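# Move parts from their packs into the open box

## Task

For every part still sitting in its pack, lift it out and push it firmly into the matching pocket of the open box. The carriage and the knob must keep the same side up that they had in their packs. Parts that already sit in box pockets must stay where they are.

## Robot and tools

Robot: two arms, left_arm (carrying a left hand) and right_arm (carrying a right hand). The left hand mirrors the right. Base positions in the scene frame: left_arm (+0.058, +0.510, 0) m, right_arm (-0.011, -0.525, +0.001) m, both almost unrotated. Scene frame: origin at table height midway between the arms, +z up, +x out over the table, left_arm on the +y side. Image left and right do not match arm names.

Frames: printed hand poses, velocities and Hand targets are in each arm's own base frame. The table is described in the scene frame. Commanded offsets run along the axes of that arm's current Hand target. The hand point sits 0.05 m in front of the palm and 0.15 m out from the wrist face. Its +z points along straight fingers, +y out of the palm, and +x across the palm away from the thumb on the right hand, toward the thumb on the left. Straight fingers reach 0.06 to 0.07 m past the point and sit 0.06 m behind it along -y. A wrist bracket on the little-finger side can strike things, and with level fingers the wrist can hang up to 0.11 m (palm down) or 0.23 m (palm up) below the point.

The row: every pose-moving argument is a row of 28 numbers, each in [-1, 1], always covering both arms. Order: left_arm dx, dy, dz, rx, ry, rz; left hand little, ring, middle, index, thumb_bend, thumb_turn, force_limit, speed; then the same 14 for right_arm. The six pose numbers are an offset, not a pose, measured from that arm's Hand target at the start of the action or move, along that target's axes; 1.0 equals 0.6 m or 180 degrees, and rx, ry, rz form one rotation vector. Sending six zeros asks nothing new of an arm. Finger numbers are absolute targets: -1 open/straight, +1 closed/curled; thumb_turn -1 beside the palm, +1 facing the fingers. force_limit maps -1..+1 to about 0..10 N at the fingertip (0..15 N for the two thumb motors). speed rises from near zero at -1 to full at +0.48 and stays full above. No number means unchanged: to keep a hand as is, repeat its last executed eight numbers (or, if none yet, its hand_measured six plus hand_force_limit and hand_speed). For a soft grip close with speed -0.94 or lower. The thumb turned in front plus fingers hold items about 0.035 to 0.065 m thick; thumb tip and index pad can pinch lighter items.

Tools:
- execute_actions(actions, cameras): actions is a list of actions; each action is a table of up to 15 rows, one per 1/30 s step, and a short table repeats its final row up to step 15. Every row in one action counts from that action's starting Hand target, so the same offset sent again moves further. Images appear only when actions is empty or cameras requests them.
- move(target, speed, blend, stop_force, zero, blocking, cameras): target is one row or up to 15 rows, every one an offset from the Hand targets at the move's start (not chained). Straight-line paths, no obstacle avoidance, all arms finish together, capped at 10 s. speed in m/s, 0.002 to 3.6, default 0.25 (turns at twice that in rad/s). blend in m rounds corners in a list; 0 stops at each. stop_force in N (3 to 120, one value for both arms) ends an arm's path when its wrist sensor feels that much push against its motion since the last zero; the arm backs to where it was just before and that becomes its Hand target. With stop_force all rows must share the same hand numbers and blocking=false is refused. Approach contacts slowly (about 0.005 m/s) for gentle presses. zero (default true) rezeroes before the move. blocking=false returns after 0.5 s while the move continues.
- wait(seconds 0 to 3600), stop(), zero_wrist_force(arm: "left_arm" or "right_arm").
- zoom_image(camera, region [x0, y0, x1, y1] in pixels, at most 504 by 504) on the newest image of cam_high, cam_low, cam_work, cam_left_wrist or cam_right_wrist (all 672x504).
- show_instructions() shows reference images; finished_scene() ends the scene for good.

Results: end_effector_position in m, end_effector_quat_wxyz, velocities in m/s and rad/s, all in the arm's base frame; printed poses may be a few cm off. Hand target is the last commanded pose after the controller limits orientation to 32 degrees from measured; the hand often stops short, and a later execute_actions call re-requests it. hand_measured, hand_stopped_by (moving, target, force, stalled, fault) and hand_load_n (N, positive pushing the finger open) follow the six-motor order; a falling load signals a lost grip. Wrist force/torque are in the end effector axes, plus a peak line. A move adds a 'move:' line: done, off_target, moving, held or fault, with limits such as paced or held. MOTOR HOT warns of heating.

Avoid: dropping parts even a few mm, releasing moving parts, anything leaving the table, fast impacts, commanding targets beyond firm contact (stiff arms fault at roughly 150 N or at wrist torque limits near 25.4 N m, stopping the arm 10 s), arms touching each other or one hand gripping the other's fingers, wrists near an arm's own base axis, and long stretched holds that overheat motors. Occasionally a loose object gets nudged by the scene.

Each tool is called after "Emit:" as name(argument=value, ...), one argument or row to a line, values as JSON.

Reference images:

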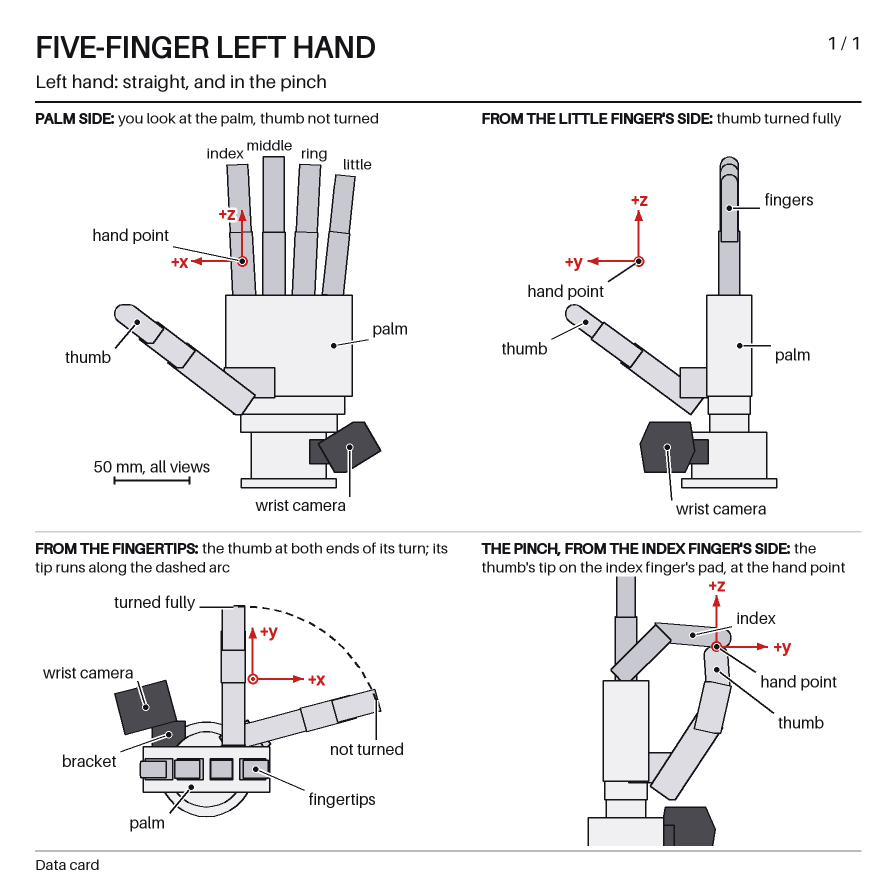

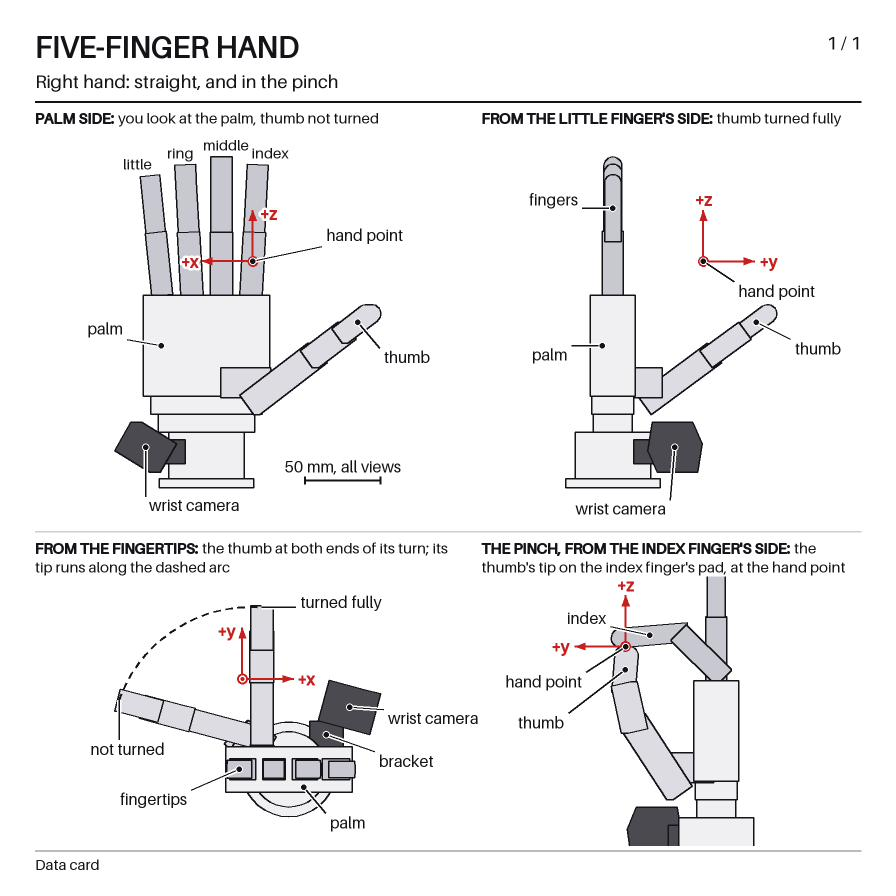

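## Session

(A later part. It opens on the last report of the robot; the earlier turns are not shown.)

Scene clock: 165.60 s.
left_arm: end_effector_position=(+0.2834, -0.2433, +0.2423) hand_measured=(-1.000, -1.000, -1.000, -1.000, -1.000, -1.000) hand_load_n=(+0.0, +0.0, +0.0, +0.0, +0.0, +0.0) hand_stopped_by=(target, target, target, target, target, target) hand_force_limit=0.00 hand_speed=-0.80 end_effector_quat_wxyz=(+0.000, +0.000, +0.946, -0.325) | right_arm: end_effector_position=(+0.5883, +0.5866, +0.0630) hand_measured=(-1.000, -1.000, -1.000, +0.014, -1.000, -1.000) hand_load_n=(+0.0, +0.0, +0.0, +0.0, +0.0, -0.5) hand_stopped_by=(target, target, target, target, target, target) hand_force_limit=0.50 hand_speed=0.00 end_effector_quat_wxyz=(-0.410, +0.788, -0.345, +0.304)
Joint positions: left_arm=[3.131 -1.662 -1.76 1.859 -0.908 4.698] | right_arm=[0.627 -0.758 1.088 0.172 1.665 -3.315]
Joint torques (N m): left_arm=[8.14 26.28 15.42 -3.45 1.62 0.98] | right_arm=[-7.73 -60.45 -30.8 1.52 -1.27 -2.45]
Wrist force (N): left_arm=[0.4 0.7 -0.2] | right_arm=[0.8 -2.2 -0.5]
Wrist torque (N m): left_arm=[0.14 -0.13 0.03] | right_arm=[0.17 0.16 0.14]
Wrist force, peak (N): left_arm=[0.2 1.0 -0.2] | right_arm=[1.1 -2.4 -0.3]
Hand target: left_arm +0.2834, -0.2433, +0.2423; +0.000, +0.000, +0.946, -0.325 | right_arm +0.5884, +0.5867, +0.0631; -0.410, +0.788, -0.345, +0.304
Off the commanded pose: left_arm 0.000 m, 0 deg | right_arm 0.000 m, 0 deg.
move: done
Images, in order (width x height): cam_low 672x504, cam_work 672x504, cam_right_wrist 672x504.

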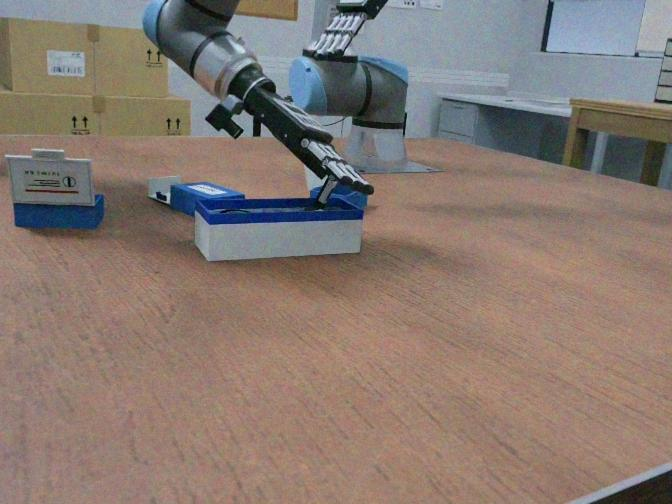

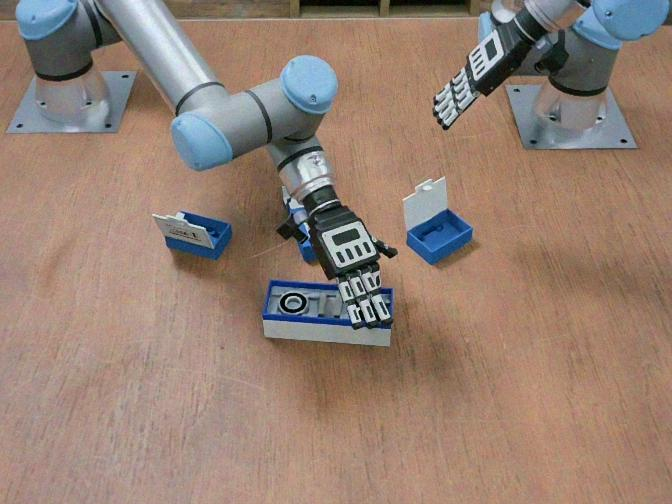

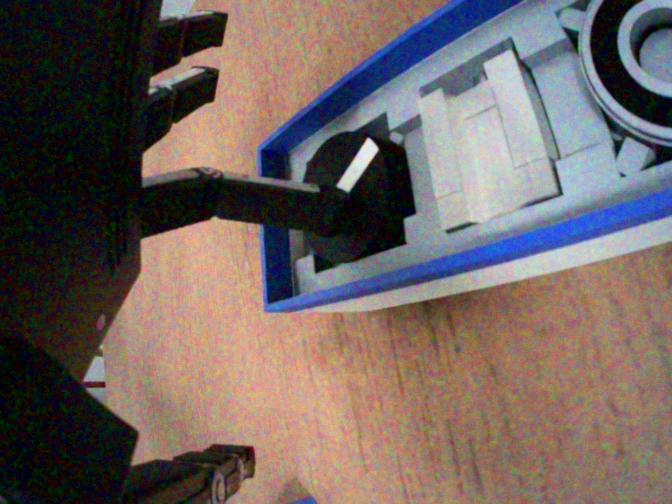

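Emit:
move(
  target=[0,0,0,0,0,0,-1,-1,-1,-1,-1,-1,0,-0.8,0.00513,-0.00708,0.00432,0,0,0,-1,-1,-1,0.014,-1,-1,0.5,0],
  speed=0.02,
)

Emit:
move(
  target=[0,0,0,0,0,0,-1,-1,-1,-1,-1,-1,0,-0.8,-0.00327,0.01427,0.008,0,0,0,-1,-1,-1,0.014,-1,-1,0.5,0],
  speed=0.005,
  stop_force=12,
  cameras=["cam_low", "cam_right_wrist", "cam_work"],
)

Emit:
zoom_image(
  camera="cam_low",
  region=[290, 150, 374, 229],
)

Emit:
zoom_image(
  camera="cam_right_wrist",
  region=[290, 80, 490, 300],
)

Scene clock: 166.60 s.
left_arm: end_effector_position=(+0.2834, -0.2433, +0.2423) hand_measured=(-1.000, -1.000, -1.000, -1.000, -1.000, -1.000) hand_load_n=(+0.0, +0.0, +0.0, +0.0, +0.0, -0.5) hand_stopped_by=(target, target, target, target, target, target) hand_force_limit=0.00 hand_speed=-0.80 end_effector_quat_wxyz=(+0.000, +0.000, +0.946, -0.325) | right_arm: end_effector_position=(+0.5935, +0.5872, +0.0662) hand_measured=(-1.000, -1.000, -1.000, +0.014, -1.000, -1.000) hand_load_n=(+0.0, +0.5, +0.0, +0.0, +0.0, +0.0) hand_stopped_by=(target, target, target, target, target, target) hand_force_limit=0.50 hand_speed=0.00 end_effector_quat_wxyz=(-0.410, +0.788, -0.345, +0.304)
Joint positions: left_arm=[3.131 -1.662 -1.76 1.859 -0.908 4.698] | right_arm=[0.623 -0.751 1.067 0.186 1.661 -3.317]
Joint torques (N m): left_arm=[8.17 25.38 15.23 -3.43 1.69 0.96] | right_arm=[4.59 -62.83 -5.96 -1.49 -0.09 -1.35]
Wrist force (N): left_arm=[0.3 0.8 -0.3] | right_arm=[1.3 0.1 0.3]
Wrist torque (N m): left_arm=[0.16 -0.11 0.02] | right_arm=[0.25 0.12 0.16]
Wrist force, peak (N): left_arm=[0.3 0.9 -0.1] | right_arm=[1.0 -2.2 -0.6]
Hand target: left_arm +0.2834, -0.2433, +0.2423; +0.000, +0.000, +0.946, -0.325 | right_arm +0.5934, +0.5872, +0.0661; -0.410, +0.788, -0.345, +0.304
Off the commanded pose: left_arm 0.000 m, 0 deg | right_arm 0.000 m, 0 deg.
move: done

Scene clock: 169.00 s.
left_arm: end_effector_position=(+0.2834, -0.2433, +0.2423) hand_measured=(-1.000, -1.000, -1.000, -1.000, -1.000, -1.000) hand_load_n=(+0.0, +0.0, +0.0, +0.0, +0.0, +0.0) hand_stopped_by=(target, target, target, target, target, target) hand_force_limit=0.00 hand_speed=-0.80 end_effector_quat_wxyz=(+0.000, +0.000, +0.946, -0.325) | right_arm: end_effector_position=(+0.5934, +0.5872, +0.0606) hand_measured=(-1.000, -1.000, -1.000, +0.014, -1.000, -1.000) hand_load_n=(+0.0, +0.0, +0.0, -0.5, +0.0, +0.0) hand_stopped_by=(target, target, target, target, target, target) hand_force_limit=0.50 hand_speed=0.00 end_effector_quat_wxyz=(-0.410, +0.787, -0.345, +0.304)
Joint positions: left_arm=[3.131 -1.662 -1.76 1.859 -0.908 4.698] | right_arm=[0.623 -0.747 1.073 0.174 1.662 -3.317]
Joint torques (N m): left_arm=[8.16 25.27 14.35 -3.27 1.66 0.96] | right_arm=[6.56 -53.4 -29.86 3.01 1.51 1.89]
Wrist force (N): left_arm=[0.5 0.6 -0.2] | right_arm=[5.3 -11.0 -3.5]
Wrist torque (N m): left_arm=[0.12 -0.14 0.04] | right_arm=[0.08 0.06 0.16]
Wrist force, peak (N): left_arm=[0.5 0.8 -0.3] | right_arm=[5.7 -13.6 -4.1]
Hand target: left_arm +0.2834, -0.2433, +0.2423; +0.000, +0.000, +0.946, -0.325 | right_arm +0.5934, +0.5872, +0.0606; -0.410, +0.787, -0.345, +0.304 (not the last commanded pose)
Off the commanded pose: left_arm 0.000 m, 0 deg | right_arm 0.004 m, 0 deg.
move: contact (right_arm)
Images, in order (width x height): cam_low 672x504, cam_work 672x504, cam_right_wrist 672x504.

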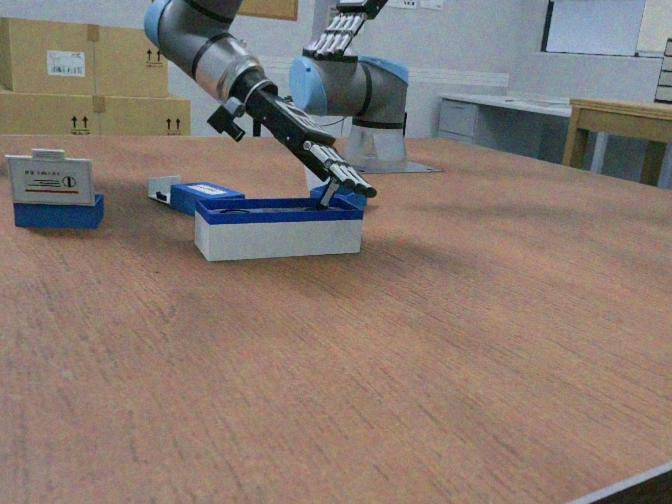

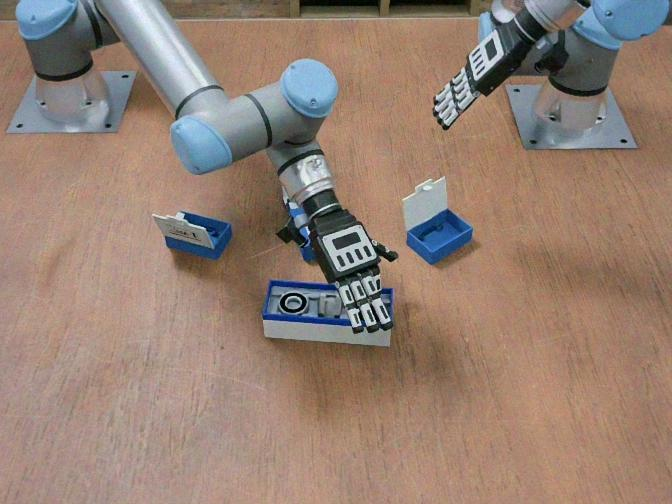

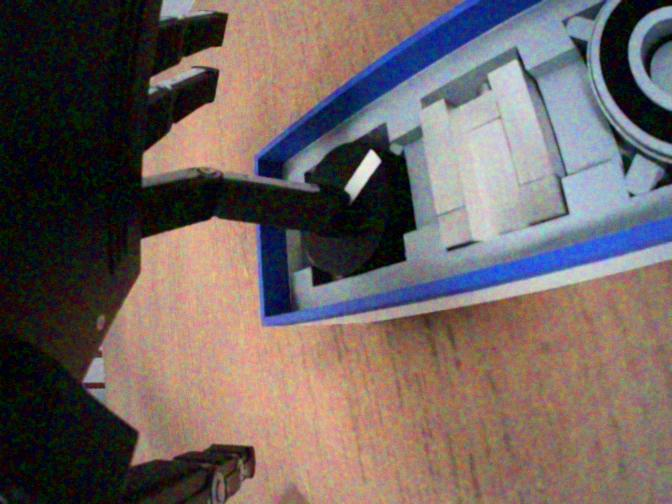

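Scaled by 6.000 from the camera's image (finer frame: 960x720).

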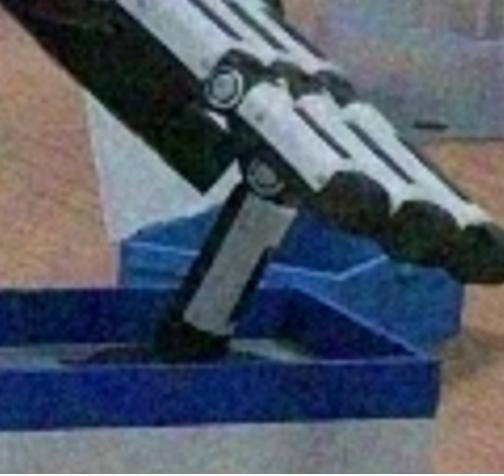

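Scaled by 2.291 from the camera's image (finer frame: 960x720).

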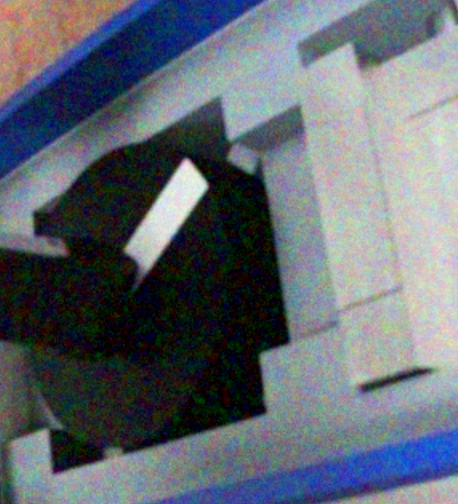

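Emit:
move(
  target=[0,0,0,0,0,0,-1,-1,-1,-1,-1,-1,0,-0.8,-0.00245,0.0107,0.006,0,0,0,-1,-1,-1,0.014,-1,-1,0.5,0],
  speed=0.005,
  stop_force=22,
  zero=false,
  cameras=["cam_low", "cam_right_wrist", "cam_work"],
)

Emit:
zoom_image(
  camera="cam_low",
  region=[290, 150, 374, 229],
)

Emit:
zoom_image(
  camera="cam_right_wrist",
  region=[290, 80, 490, 300],
)

Scene clock: 171.57 s.
left_arm: end_effector_position=(+0.2834, -0.2433, +0.2423) hand_measured=(-1.000, -1.000, -1.000, -1.000, -1.000, -1.000) hand_load_n=(+0.0, +0.0, +0.0, +0.0, +0.0, +0.0) hand_stopped_by=(target, target, target, target, target, target) hand_force_limit=0.00 hand_speed=-0.80 end_effector_quat_wxyz=(+0.000, +0.000, +0.946, -0.325) | right_arm: end_effector_position=(+0.5936, +0.5873, +0.0597) hand_measured=(-1.000, -1.000, -1.000, +0.014, -1.000, -1.000) hand_load_n=(+0.0, +0.0, +0.0, +0.0, +0.0, +0.0) hand_stopped_by=(target, target, target, target, target, target) hand_force_limit=0.50 hand_speed=0.00 end_effector_quat_wxyz=(-0.410, +0.787, -0.345, +0.304)
Joint positions: left_arm=[3.131 -1.662 -1.76 1.859 -0.908 4.698] | right_arm=[0.623 -0.746 1.074 0.172 1.662 -3.317]
Joint torques (N m): left_arm=[8.43 25.47 14.69 -3.34 1.57 0.98] | right_arm=[6.28 -45.02 -23.12 4.27 1.43 1.78]
Wrist force (N): left_arm=[0.4 0.9 -0.3] | right_arm=[7.3 -21.1 -7.1]
Wrist torque (N m): left_arm=[0.19 -0.12 0.02] | right_arm=[-0.03 0.07 0.14]
Wrist force, peak (N): left_arm=[0.4 0.9 -0.3] | right_arm=[7.6 -24.3 -7.7]
Hand target: left_arm +0.2834, -0.2433, +0.2423; +0.000, +0.000, +0.946, -0.325 | right_arm +0.5936, +0.5873, +0.0597; -0.410, +0.787, -0.345, +0.304 (not the last commanded pose)
Off the commanded pose: left_arm 0.000 m, 0 deg | right_arm 0.007 m, 0 deg.
move: contact (right_arm)
Images, in order (width x height): cam_low 672x504, cam_work 672x504, cam_right_wrist 672x504.

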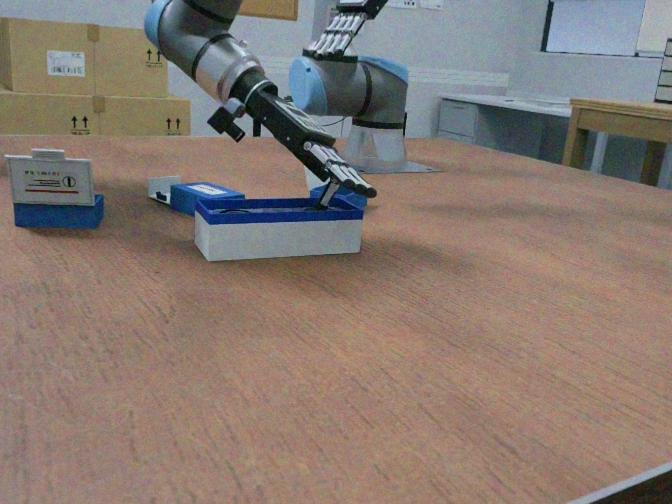

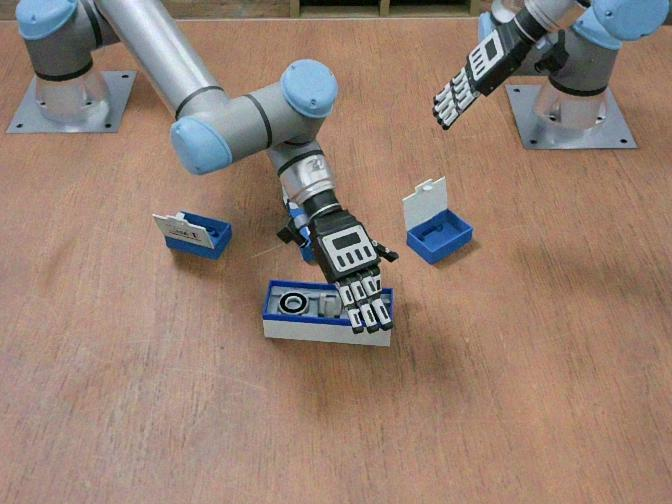

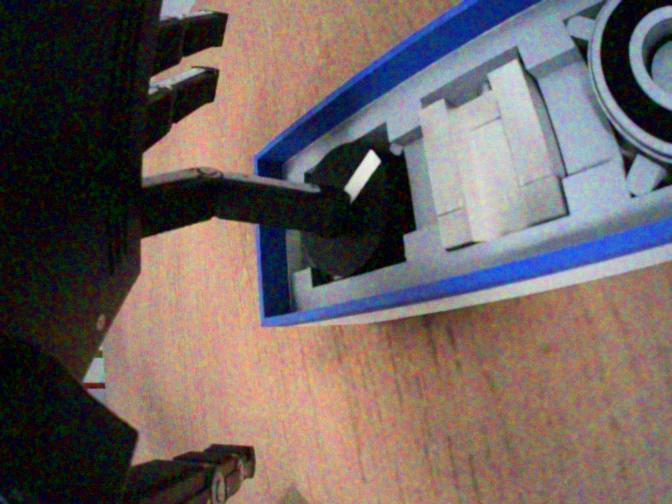

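Scaled by 6.000 from the camera's image (finer frame: 960x720).

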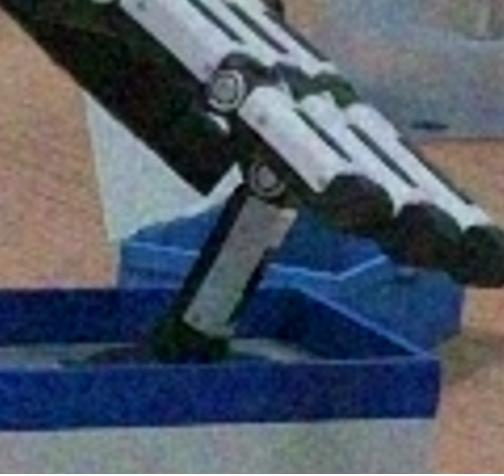

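Scaled by 2.291 from the camera's image (finer frame: 960x720).

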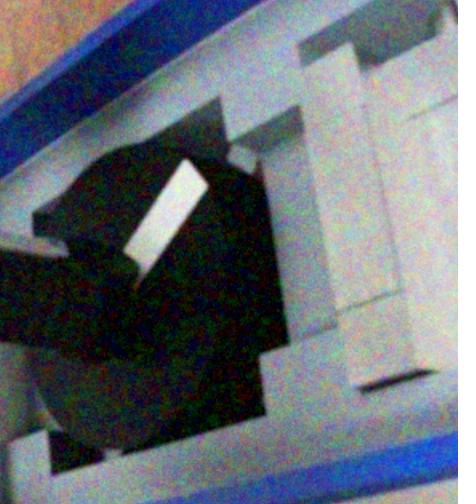

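Emit:
move(
  target=[0,0,0,0,0,0,-1,-1,-1,-1,-1,-1,0,-0.8,0.0131,-0.0571,-0.032,0,0,0,-1,-1,-1,0.014,-1,-1,0.5,0],
  speed=0.05,
  cameras=["cam_low", "cam_right_wrist", "cam_work"],
)

Emit:
zoom_image(
  camera="cam_low",
  region=[290, 165, 374, 229],
)

Emit:
zoom_image(
  camera="cam_right_wrist",
  region=[280, 80, 480, 300],
)

Emit:
zoom_image(
  camera="cam_work",
  region=[325, 275, 395, 355],
)

Scene clock: 173.10 s.
left_arm: end_effector_position=(+0.2834, -0.2433, +0.2423) hand_measured=(-1.000, -1.000, -1.000, -1.000, -1.000, -1.000) hand_load_n=(+0.0, +0.0, +0.0, +0.0, +0.0, -0.5) hand_stopped_by=(target, target, target, target, target, target) hand_force_limit=0.00 hand_speed=-0.80 end_effector_quat_wxyz=(+0.000, +0.000, +0.946, -0.325) | right_arm: end_effector_position=(+0.5936, +0.5874, +0.1001) hand_measured=(-1.000, -1.000, -1.000, +0.014, -1.000, -1.000) hand_load_n=(+0.0, +0.0, +0.0, +0.0, +0.0, -0.5) hand_stopped_by=(target, target, target, target, target, target) hand_force_limit=0.50 hand_speed=0.00 end_effector_quat_wxyz=(-0.411, +0.787, -0.345, +0.304)
Joint positions: left_arm=[3.131 -1.662 -1.76 1.859 -0.908 4.698] | right_arm=[0.623 -0.777 1.024 0.253 1.662 -3.317]
Joint torques (N m): left_arm=[8.36 25.34 13.56 -3.39 1.56 1.03] | right_arm=[0.87 -47.17 -6.38 -1.42 -0.28 1.16]
Wrist force (N): left_arm=[0.3 0.8 -0.3] | right_arm=[1.1 0.3 0.1]
Wrist torque (N m): left_arm=[0.17 -0.12 0.02] | right_arm=[0.30 0.16 0.16]
Wrist force, peak (N): left_arm=[0.3 0.9 -0.3] | right_arm=[7.2 -21.1 -7.1]
Hand target: left_arm +0.2834, -0.2433, +0.2423; +0.000, +0.000, +0.946, -0.325 | right_arm +0.5935, +0.5873, +0.0998; -0.410, +0.787, -0.345, +0.304
Off the commanded pose: left_arm 0.000 m, 0 deg | right_arm 0.000 m, 0 deg.
move: done
Images, in order (width x height): cam_low 672x504, cam_work 672x504, cam_right_wrist 672x504.

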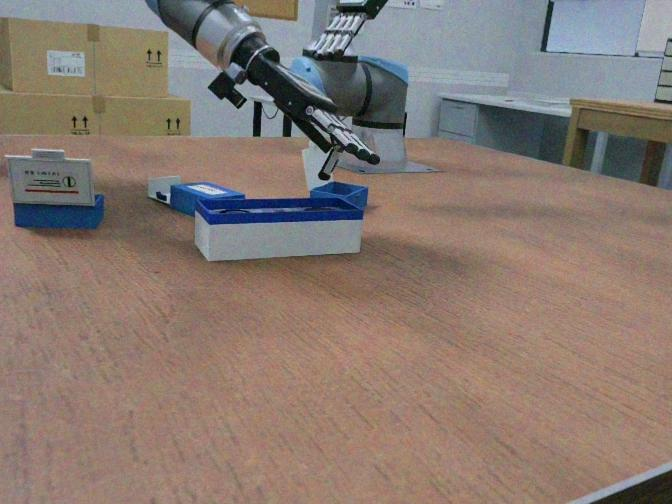

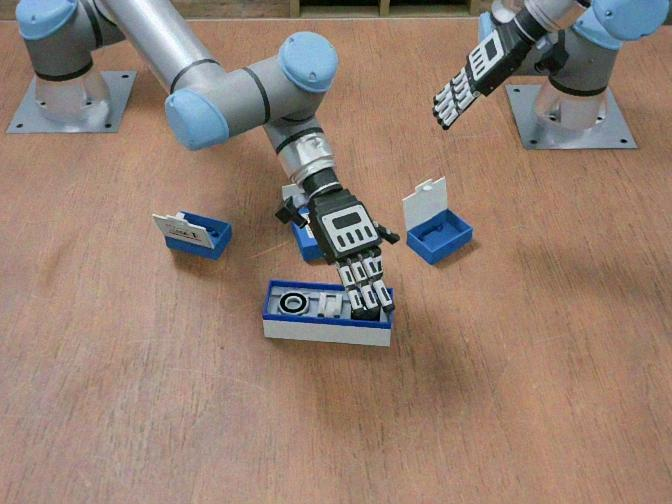

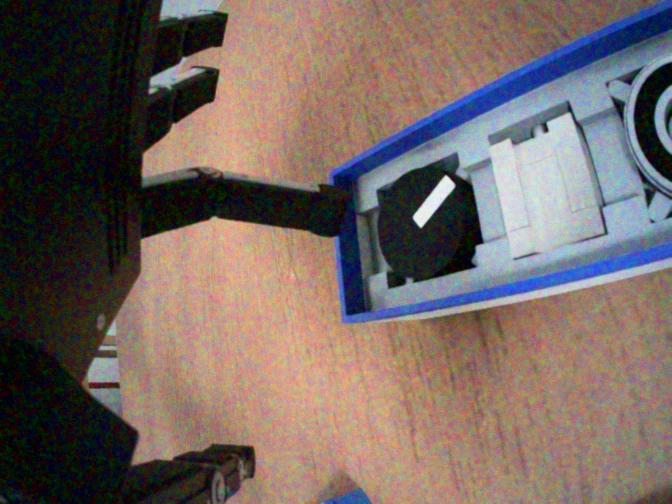

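Scaled by 6.000 from the camera's image (finer frame: 960x720).

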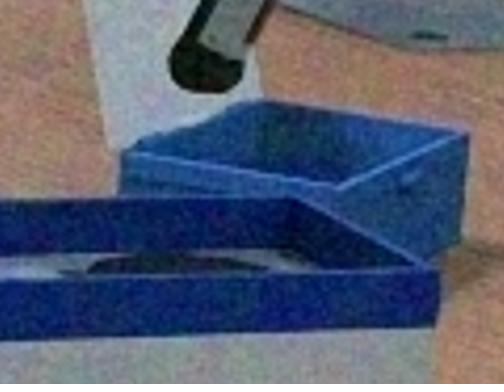

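Scaled by 2.291 from the camera's image (finer frame: 960x720).

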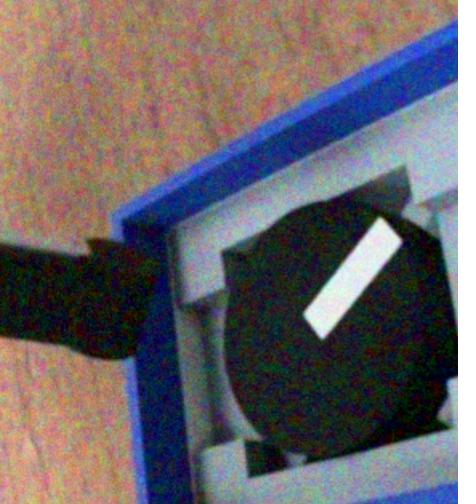

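Scaled by 6.300 from the camera's image (finer frame: 960x720).

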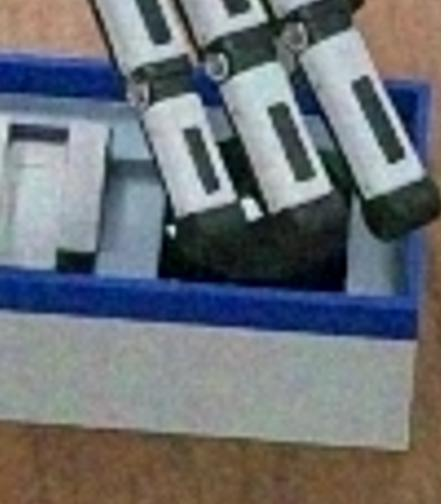

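Emit:
move(
  target=[0,0,0,0,0,0,-1,-1,-1,-1,-1,-1,0,-0.8,0.0622,0.0060,-0.2637,0,0,0,-1,-1,-1,0.014,-1,-1,0.5,0],
  speed=0.15,
  cameras=["cam_low", "cam_right_wrist", "cam_work", "cam_high"],
)

Emit:
zoom_image(
  camera="cam_work",
  region=[325, 275, 395, 355],
)

Emit:
zoom_image(
  camera="cam_work",
  region=[255, 270, 405, 360],
)

Scene clock: 174.90 s.
left_arm: end_effector_position=(+0.2834, -0.2433, +0.2423) hand_measured=(-1.000, -1.000, -1.000, -1.000, -1.000, -1.000) hand_load_n=(+0.0, +0.0, +0.0, +0.0, +0.0, +0.0) hand_stopped_by=(target, target, target, target, target, target) hand_force_limit=0.00 hand_speed=-0.80 end_effector_quat_wxyz=(+0.000, +0.000, +0.946, -0.325) | right_arm: end_effector_position=(+0.4934, +0.4871, +0.1796) hand_measured=(-1.000, -1.000, -1.000, +0.014, -1.000, -1.000) hand_load_n=(+0.0, +0.0, +0.0, +0.0, +0.0, +0.0) hand_stopped_by=(target, target, target, target, target, target) hand_force_limit=0.50 hand_speed=0.00 end_effector_quat_wxyz=(-0.410, +0.787, -0.345, +0.304)
Joint positions: left_arm=[3.131 -1.662 -1.76 1.859 -0.908 4.698] | right_arm=[0.577 -1.18 1.468 0.211 1.621 -3.339]
Joint torques (N m): left_arm=[7.96 25.22 12.76 -3.37 1.65 1] | right_arm=[8.19 -47.11 -24.57 -1.37 2.22 2.05]
Wrist force (N): left_arm=[0.2 0.5 -0.1] | right_arm=[1.3 0.3 0.1]
Wrist torque (N m): left_arm=[0.12 -0.09 0.02] | right_arm=[0.30 0.12 0.17]
Wrist force, peak (N): left_arm=[0.4 1.0 0.0] | right_arm=[0.9 0.2 1.6]
Hand target: left_arm +0.2834, -0.2433, +0.2423; +0.000, +0.000, +0.946, -0.325 | right_arm +0.4934, +0.4871, +0.1796; -0.410, +0.787, -0.345, +0.304
Off the commanded pose: left_arm 0.000 m, 0 deg | right_arm 0.000 m, 0 deg.
move: done
Images, in order (width x height): cam_high 672x504, cam_low 672x504, cam_work 672x504, cam_right_wrist 672x504.

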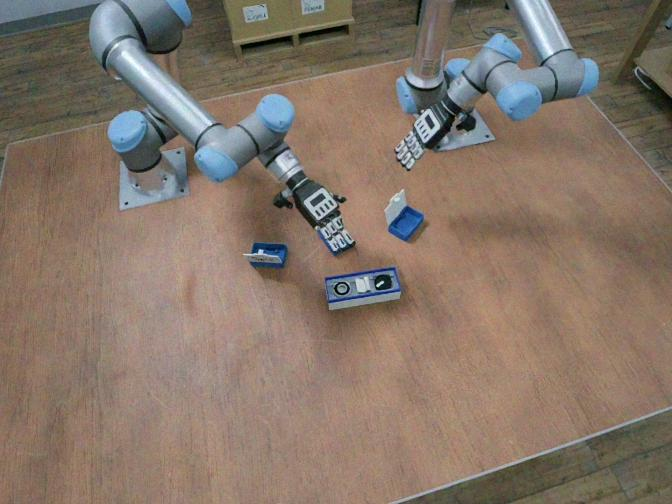

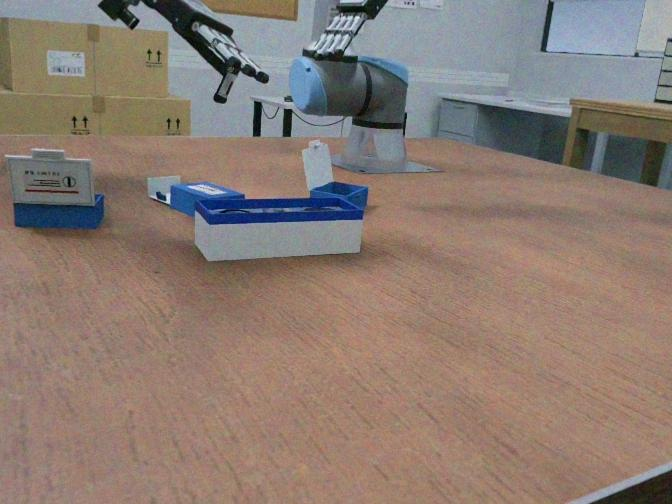

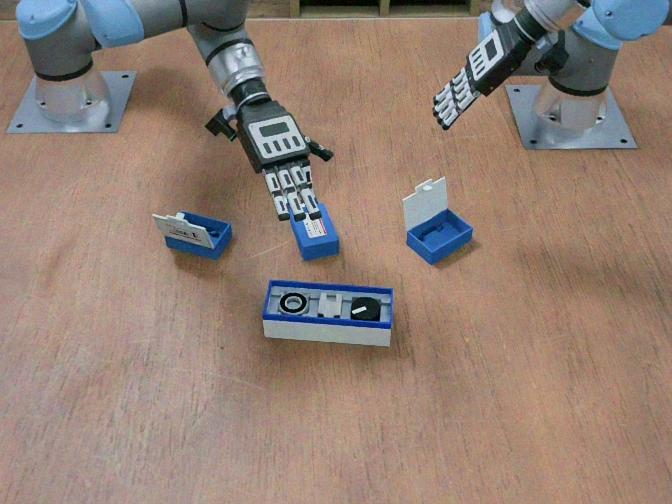

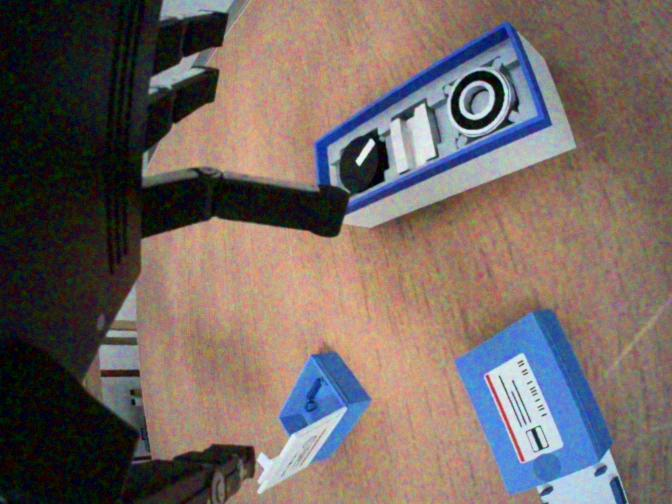

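Scaled by 6.300 from the camera's image (finer frame: 960x720).

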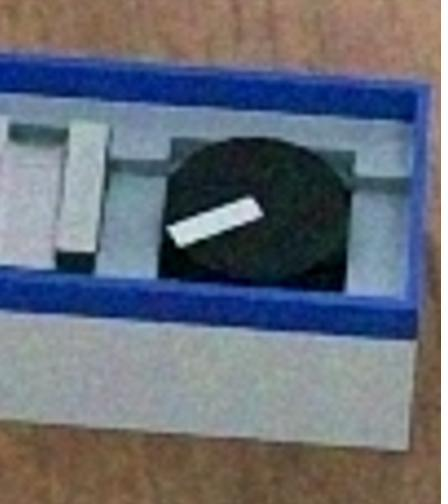

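Scaled by 3.360 from the camera's image (finer frame: 960x720).

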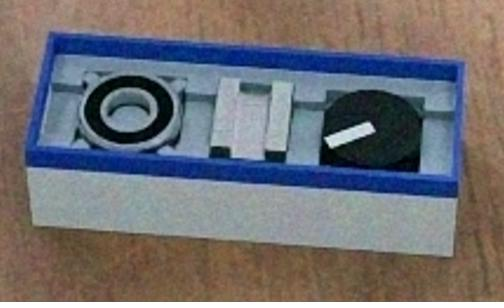

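Emit:
zoom_image(
  camera="cam_low",
  region=[190, 190, 374, 230],
)

Emit:
zoom_image(
  camera="cam_right_wrist",
  region=[310, 10, 590, 240],
)

Scaled by 2.739 from the camera's image (finer frame: 960x720).

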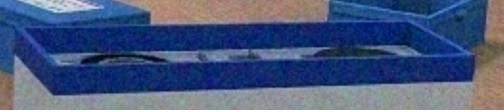

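Scaled by 1.800 from the camera's image (finer frame: 960x720).

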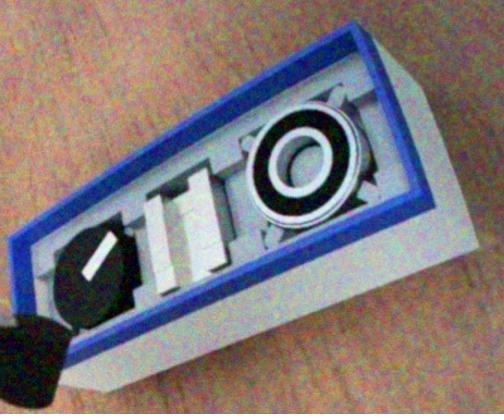

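Emit:
move(
  target=[
    [0,0,0,0,0,0,-1,-1,-1,-1,-1,-1,0,-0.8,-0.06218,-0.00682,0.26372,0,0,0,-1,-1,-1,0.014,-1,-1,0.5,0],
    [0,0,0,0,0,0,-1,-1,-1,-1,-1,-1,0,-0.8,-0.07133,0.03313,0.28612,0,0,0,-1,-1,-1,0.014,-1,-1,0.5,0],
  ],
  speed=[0.12, 0.03],
)

Emit:
move(
  target=[0,0,0,0,0,0,-1,-1,-1,-1,-1,-1,0,-0.8,-0.00458,0.01997,0.0112,0,0,0,-1,-1,-1,0.014,-1,-1,0.5,0],
  speed=0.005,
  stop_force=3,
  cameras=["cam_low", "cam_right_wrist"],
)

Scene clock: 179.30 s.
left_arm: end_effector_position=(+0.2834, -0.2433, +0.2423) hand_measured=(-1.000, -1.000, -1.000, -1.000, -1.000, -1.000) hand_load_n=(+0.0, +0.0, +0.0, +0.0, +0.0, +0.0) hand_stopped_by=(target, target, target, target, target, target) hand_force_limit=0.00 hand_speed=-0.80 end_effector_quat_wxyz=(+0.000, +0.000, +0.946, -0.325) | right_arm: end_effector_position=(+0.5937, +0.5874, +0.0719) hand_measured=(-1.000, -1.000, -1.000, +0.014, -1.000, -1.000) hand_load_n=(+0.0, +0.0, +0.0, +0.0, +0.0, +0.0) hand_stopped_by=(target, target, target, target, target, target) hand_force_limit=0.50 hand_speed=0.00 end_effector_quat_wxyz=(-0.410, +0.787, -0.345, +0.304) end_effector_velocity=(-0.001, -0.001, +0.001) end_effector_angular_velocity=(-0.002, +0.003, -0.001)
Joint positions: left_arm=[3.131 -1.662 -1.76 1.859 -0.908 4.698] | right_arm=[0.623 -0.755 1.059 0.197 1.662 -3.317]
Joint velocities: left_arm=[within noise] | right_arm=[-0.001 -0.002 0 0.006 0 0.001]
Joint torques (N m): left_arm=[8.32 25.44 11.78 -3.35 1.74 0.91] | right_arm=[-8.03 -63.4 -30.76 1.17 -2 -2.22]
Wrist force (N): left_arm=[0.2 0.7 -0.5] | right_arm=[1.3 0.4 0.1]
Wrist torque (N m): left_arm=[0.17 -0.10 0.01] | right_arm=[0.32 0.12 0.09]
Wrist force, peak (N): left_arm=[0.4 1.0 -0.4] | right_arm=[1.4 0.3 -0.9]
Hand target: left_arm +0.2834, -0.2433, +0.2423; +0.000, +0.000, +0.946, -0.325 | right_arm +0.5937, +0.5875, +0.0722; -0.410, +0.787, -0.345, +0.304
Off the commanded pose: left_arm 0.000 m, 0 deg | right_arm 0.000 m, 0 deg.
move: done

Scene clock: 182.77 s.
left_arm: end_effector_position=(+0.2834, -0.2433, +0.2423) hand_measured=(-1.000, -1.000, -1.000, -1.000, -1.000, -1.000) hand_load_n=(+0.0, +0.0, +0.0, +0.0, -0.5, +0.0) hand_stopped_by=(target, target, target, target, target, target) hand_force_limit=0.00 hand_speed=-0.80 end_effector_quat_wxyz=(+0.000, +0.000, +0.946, -0.325) | right_arm: end_effector_position=(+0.5938, +0.5875, +0.0614) hand_measured=(-1.000, -1.000, -1.000, +0.014, -1.000, -1.000) hand_load_n=(+0.0, +0.0, +0.0, +0.0, +0.0, -0.5) hand_stopped_by=(target, target, target, target, target, target) hand_force_limit=0.50 hand_speed=0.00 end_effector_quat_wxyz=(-0.411, +0.787, -0.345, +0.304)
Joint positions: left_arm=[3.131 -1.662 -1.76 1.859 -0.908 4.698] | right_arm=[0.623 -0.747 1.071 0.176 1.662 -3.317]
Joint torques (N m): left_arm=[7.93 24.93 10.36 -3.26 1.75 1.02] | right_arm=[-6.45 -61.05 -34.95 1.55 -1.3 -1.97]
Wrist force (N): left_arm=[0.3 0.6 -0.3] | right_arm=[1.8 -2.7 -0.8]
Wrist torque (N m): left_arm=[0.13 -0.10 0.02] | right_arm=[0.21 0.12 0.08]
Wrist force, peak (N): left_arm=[0.4 1.0 -0.2] | right_arm=[2.2 -4.3 -1.1]
Hand target: left_arm +0.2834, -0.2433, +0.2423; +0.000, +0.000, +0.946, -0.325 | right_arm +0.5938, +0.5875, +0.0614; -0.411, +0.787, -0.345, +0.304 (not the last commanded pose)
Off the commanded pose: left_arm 0.000 m, 0 deg | right_arm 0.003 m, 0 deg.
move: contact (right_arm)

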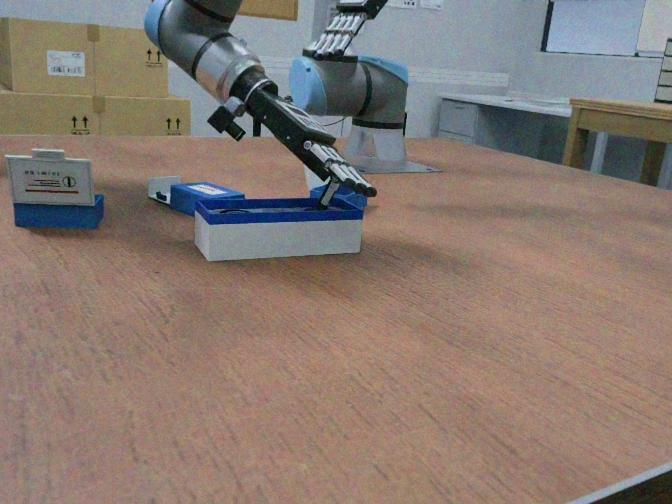

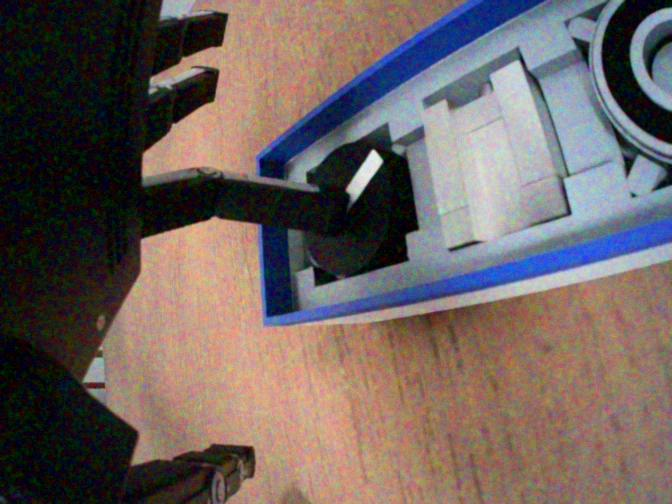

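Emit:
move(
  target=[0,0,0,0,0,0,-1,-1,-1,-1,-1,-1,0,-0.8,-0.00164,0.00713,0.004,0,0,0,-1,-1,-1,0.014,-1,-1,0.5,0],
  speed=0.003,
  stop_force=32,
  zero=false,
)

Scene clock: 185.93 s.
left_arm: end_effector_position=(+0.2834, -0.2433, +0.2423) hand_measured=(-1.000, -1.000, -1.000, -1.000, -1.000, -1.000) hand_load_n=(+0.0, +0.0, +0.0, -0.5, +0.0, +0.0) hand_stopped_by=(target, target, target, target, target, target) hand_force_limit=0.00 hand_speed=-0.80 end_effector_quat_wxyz=(+0.000, +0.000, +0.946, -0.325) | right_arm: end_effector_position=(+0.5938, +0.5876, +0.0591) hand_measured=(-1.000, -1.000, -1.000, +0.014, -1.000, -1.000) hand_load_n=(+0.0, +0.0, +0.0, +0.0, +0.0, -0.5) hand_stopped_by=(target, target, target, target, target, target) hand_force_limit=0.50 hand_speed=0.00 end_effector_quat_wxyz=(-0.411, +0.787, -0.345, +0.304)
Joint positions: left_arm=[3.131 -1.662 -1.76 1.859 -0.908 4.698] | right_arm=[0.623 -0.744 1.074 0.171 1.662 -3.317]
Joint torques (N m): left_arm=[7.15 24.44 9.4 -3.3 1.64 0.94] | right_arm=[-5.74 -37.57 -17.72 6.35 -1.39 -2.08]
Wrist force (N): left_arm=[0.3 0.6 -0.3] | right_arm=[6.6 -30.4 -10.2]
Wrist torque (N m): left_arm=[0.13 -0.11 0.02] | right_arm=[-0.13 0.08 0.04]
Wrist force, peak (N): left_arm=[0.3 1.0 -0.2] | right_arm=[6.6 -32.3 -10.6]
Hand target: left_arm +0.2834, -0.2433, +0.2423; +0.000, +0.000, +0.946, -0.325 | right_arm +0.5938, +0.5876, +0.0591; -0.411, +0.787, -0.345, +0.304 (not the last commanded pose)
Off the commanded pose: left_arm 0.000 m, 0 deg | right_arm 0.003 m, 0 deg.
move: contact (right_arm)

Emit:
move(
  target=[0,0,0,0,0,0,-1,-1,-1,-1,-1,-1,0,-0.8,0.01158,-0.01347,0.0079,0,0,0,-1,-1,-1,0.014,-1,-1,0.5,0],
  speed=0.03,
)

Emit:
move(
  target=[0,0,0,0,0,0,-1,-1,-1,-1,-1,-1,0,-0.8,-0.00262,0.01141,0.0064,0,0,0,-1,-1,-1,0.014,-1,-1,0.5,0],
  speed=0.005,
  stop_force=12,
)

Scene clock: 187.70 s.
left_arm: end_effector_position=(+0.2834, -0.2433, +0.2423) hand_measured=(-1.000, -1.000, -1.000, -1.000, -1.000, -1.000) hand_load_n=(+0.0, +0.0, +0.0, +0.0, +0.0, +0.0) hand_stopped_by=(target, target, target, target, target, target) hand_force_limit=0.00 hand_speed=-0.80 end_effector_quat_wxyz=(+0.000, +0.000, +0.946, -0.325) | right_arm: end_effector_position=(+0.6040, +0.5875, +0.0651) hand_measured=(-1.000, -1.000, -1.000, +0.014, -1.000, -1.000) hand_load_n=(-0.5, +0.0, +0.0, +0.0, +0.0, +0.0) hand_stopped_by=(target, target, target, target, target, target) hand_force_limit=0.50 hand_speed=0.00 end_effector_quat_wxyz=(-0.411, +0.787, -0.345, +0.304) end_effector_velocity=(-0.001, +0.000, +0.000) end_effector_angular_velocity=(+0.000, -0.001, +0.000)
Joint positions: left_arm=[3.131 -1.662 -1.76 1.859 -0.908 4.698] | right_arm=[0.614 -0.732 1.034 0.197 1.654 -3.321]
Joint velocities: left_arm=[within noise] | right_arm=[0 -0.002 0.005 -0.004 0 -0.001]
Joint torques (N m): left_arm=[7.45 24.38 9.21 -3.34 1.68 0.92] | right_arm=[6.33 -63.45 -6.43 -1.46 1.29 -0.6]
Wrist force (N): left_arm=[0.4 0.6 -0.5] | right_arm=[1.7 0.3 0.1]
Wrist torque (N m): left_arm=[0.15 -0.12 0.03] | right_arm=[0.31 0.03 0.19]
Wrist force, peak (N): left_arm=[0.4 1.0 -0.2] | right_arm=[6.5 -30.5 -10.3]
Hand target: left_arm +0.2834, -0.2433, +0.2423; +0.000, +0.000, +0.946, -0.325 | right_arm +0.6038, +0.5876, +0.0651; -0.411, +0.787, -0.345, +0.304
Off the commanded pose: left_arm 0.000 m, 0 deg | right_arm 0.000 m, 0 deg.
move: done

Scene clock: 189.93 s.
left_arm: end_effector_position=(+0.2834, -0.2433, +0.2423) hand_measured=(-1.000, -1.000, -1.000, -1.000, -1.000, -1.000) hand_load_n=(+0.0, +0.0, +0.0, +0.0, +0.0, +0.0) hand_stopped_by=(target, target, target, target, target, target) hand_force_limit=0.00 hand_speed=-0.80 end_effector_quat_wxyz=(+0.000, +0.000, +0.946, -0.325) | right_arm: end_effector_position=(+0.6039, +0.5876, +0.0604) hand_measured=(-1.000, -1.000, -1.000, +0.014, -1.000, -1.000) hand_load_n=(+0.0, -0.5, +0.0, -1.0, +0.0, +0.0) hand_stopped_by=(target, target, target, target, target, target) hand_force_limit=0.50 hand_speed=0.00 end_effector_quat_wxyz=(-0.411, +0.787, -0.345, +0.304)
Joint positions: left_arm=[3.131 -1.662 -1.76 1.859 -0.908 4.698] | right_arm=[0.614 -0.728 1.04 0.188 1.654 -3.321]
Joint torques (N m): left_arm=[7.98 24.32 8.69 -3.43 1.59 0.96] | right_arm=[7.94 -53.32 -29.56 2.54 2.17 2.14]
Wrist force (N): left_arm=[0.4 0.7 -0.1] | right_arm=[3.7 -11.0 -4.7]
Wrist torque (N m): left_arm=[0.13 -0.11 0.03] | right_arm=[0.11 0.03 0.18]
Wrist force, peak (N): left_arm=[0.3 0.9 -0.4] | right_arm=[4.1 -13.4 -5.3]
Hand target: left_arm +0.2834, -0.2433, +0.2423; +0.000, +0.000, +0.946, -0.325 | right_arm +0.6039, +0.5876, +0.0604; -0.411, +0.787, -0.345, +0.304 (not the last commanded pose)
Off the commanded pose: left_arm 0.000 m, 0 deg | right_arm 0.003 m, 0 deg.
move: contact (right_arm)

Emit:
move(
  target=[0,0,0,0,0,0,-1,-1,-1,-1,-1,-1,0,-0.8,-0.01728,0.00126,-0.0302,0,0,0,-1,-1,-1,0.014,-1,-1,0.5,0],
  speed=0.03,
)

Emit:
move(
  target=[0,0,0,0,0,0,-1,-1,-1,-1,-1,-1,0,-0.8,-0.00262,0.01141,0.0064,0,0,0,-1,-1,-1,0.014,-1,-1,0.5,0],
  speed=0.005,
  stop_force=12,
  cameras=["cam_right_wrist"],
)

Emit:
zoom_image(
  camera="cam_right_wrist",
  region=[230, 80, 480, 330],
)

Scene clock: 191.07 s.
left_arm: end_effector_position=(+0.2834, -0.2433, +0.2423) hand_measured=(-1.000, -1.000, -1.000, -1.000, -1.000, -1.000) hand_load_n=(+0.0, +0.0, +0.0, +0.0, +0.0, -0.5) hand_stopped_by=(target, target, target, target, target, target) hand_force_limit=0.00 hand_speed=-0.80 end_effector_quat_wxyz=(+0.000, +0.000, +0.946, -0.325) | right_arm: end_effector_position=(+0.5837, +0.5876, +0.0663) hand_measured=(-1.000, -1.000, -1.000, +0.014, -1.000, -1.000) hand_load_n=(+0.0, +0.0, +0.0, +0.0, +0.0, +0.0) hand_stopped_by=(target, target, target, target, target, target) hand_force_limit=0.50 hand_speed=0.00 end_effector_quat_wxyz=(-0.411, +0.787, -0.345, +0.304)
Joint positions: left_arm=[3.131 -1.662 -1.76 1.859 -0.908 4.698] | right_arm=[0.633 -0.768 1.098 0.171 1.67 -3.312]
Joint torques (N m): left_arm=[7.77 23.95 8.59 -3.45 1.69 0.98] | right_arm=[-7.36 -47.75 -34.93 0.84 -1.81 0.12]
Wrist force (N): left_arm=[0.2 0.7 -0.2] | right_arm=[1.4 0.5 0.3]
Wrist torque (N m): left_arm=[0.15 -0.10 0.02] | right_arm=[0.33 0.11 0.09]
Wrist force, peak (N): left_arm=[0.4 0.9 -0.4] | right_arm=[3.9 -11.1 -4.9]
Hand target: left_arm +0.2834, -0.2433, +0.2423; +0.000, +0.000, +0.946, -0.325 | right_arm +0.5839, +0.5876, +0.0663; -0.411, +0.787, -0.345, +0.304
Off the commanded pose: left_arm 0.000 m, 0 deg | right_arm 0.000 m, 0 deg.
move: done

Scene clock: 193.47 s.
left_arm: end_effector_position=(+0.2834, -0.2433, +0.2423) hand_measured=(-1.000, -1.000, -1.000, -1.000, -1.000, -1.000) hand_load_n=(+0.0, +0.0, +0.0, +0.0, +0.0, +0.0) hand_stopped_by=(target, target, target, target, target, target) hand_force_limit=0.00 hand_speed=-0.80 end_effector_quat_wxyz=(+0.000, +0.000, +0.946, -0.325) | right_arm: end_effector_position=(+0.5839, +0.5876, +0.0608) hand_measured=(-1.000, -1.000, -1.000, +0.014, -1.000, -1.000) hand_load_n=(-0.5, +0.0, +0.0, +0.0, +0.0, +0.0) hand_stopped_by=(target, target, target, target, target, target) hand_force_limit=0.50 hand_speed=0.00 end_effector_quat_wxyz=(-0.411, +0.787, -0.345, +0.304)
Joint positions: left_arm=[3.131 -1.662 -1.76 1.859 -0.908 4.698] | right_arm=[0.633 -0.763 1.103 0.16 1.67 -3.312]
Joint torques (N m): left_arm=[7.85 24.12 7.83 -3.36 1.6 0.88] | right_arm=[-8.22 -52.79 -29.46 2.9 -1.86 -2.4]
Wrist force (N): left_arm=[0.2 0.8 -0.1] | right_arm=[3.0 -10.7 -3.8]
Wrist torque (N m): left_arm=[0.15 -0.09 0.02] | right_arm=[0.12 0.10 0.09]
Wrist force, peak (N): left_arm=[0.3 0.9 -0.3] | right_arm=[3.3 -13.2 -4.5]
Hand target: left_arm +0.2834, -0.2433, +0.2423; +0.000, +0.000, +0.946, -0.325 | right_arm +0.5839, +0.5876, +0.0608; -0.411, +0.787, -0.345, +0.304 (not the last commanded pose)
Off the commanded pose: left_arm 0.000 m, 0 deg | right_arm 0.002 m, 0 deg.
move: contact (right_arm)

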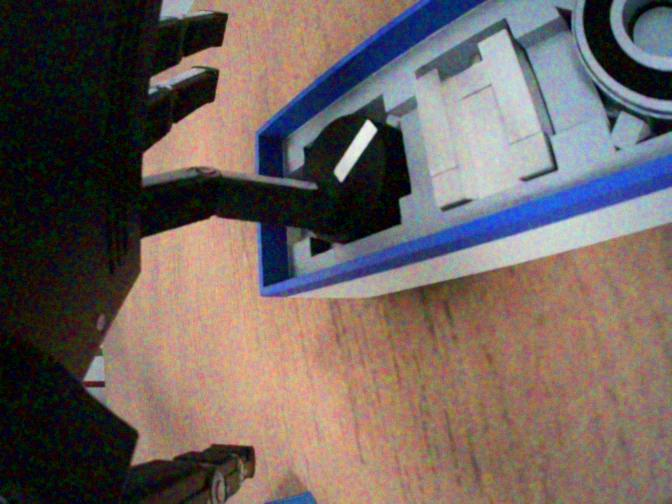

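Scaled by 2.016 from the camera's image (finer frame: 960x720).

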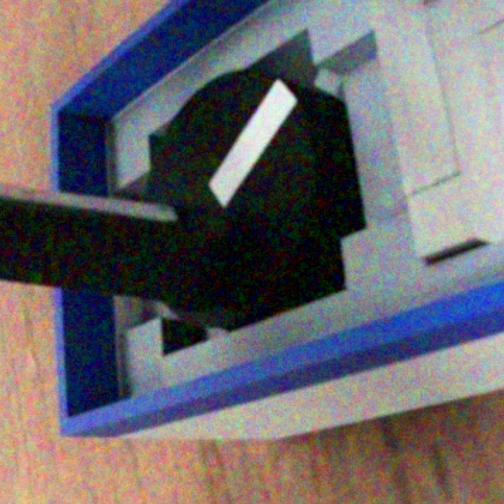

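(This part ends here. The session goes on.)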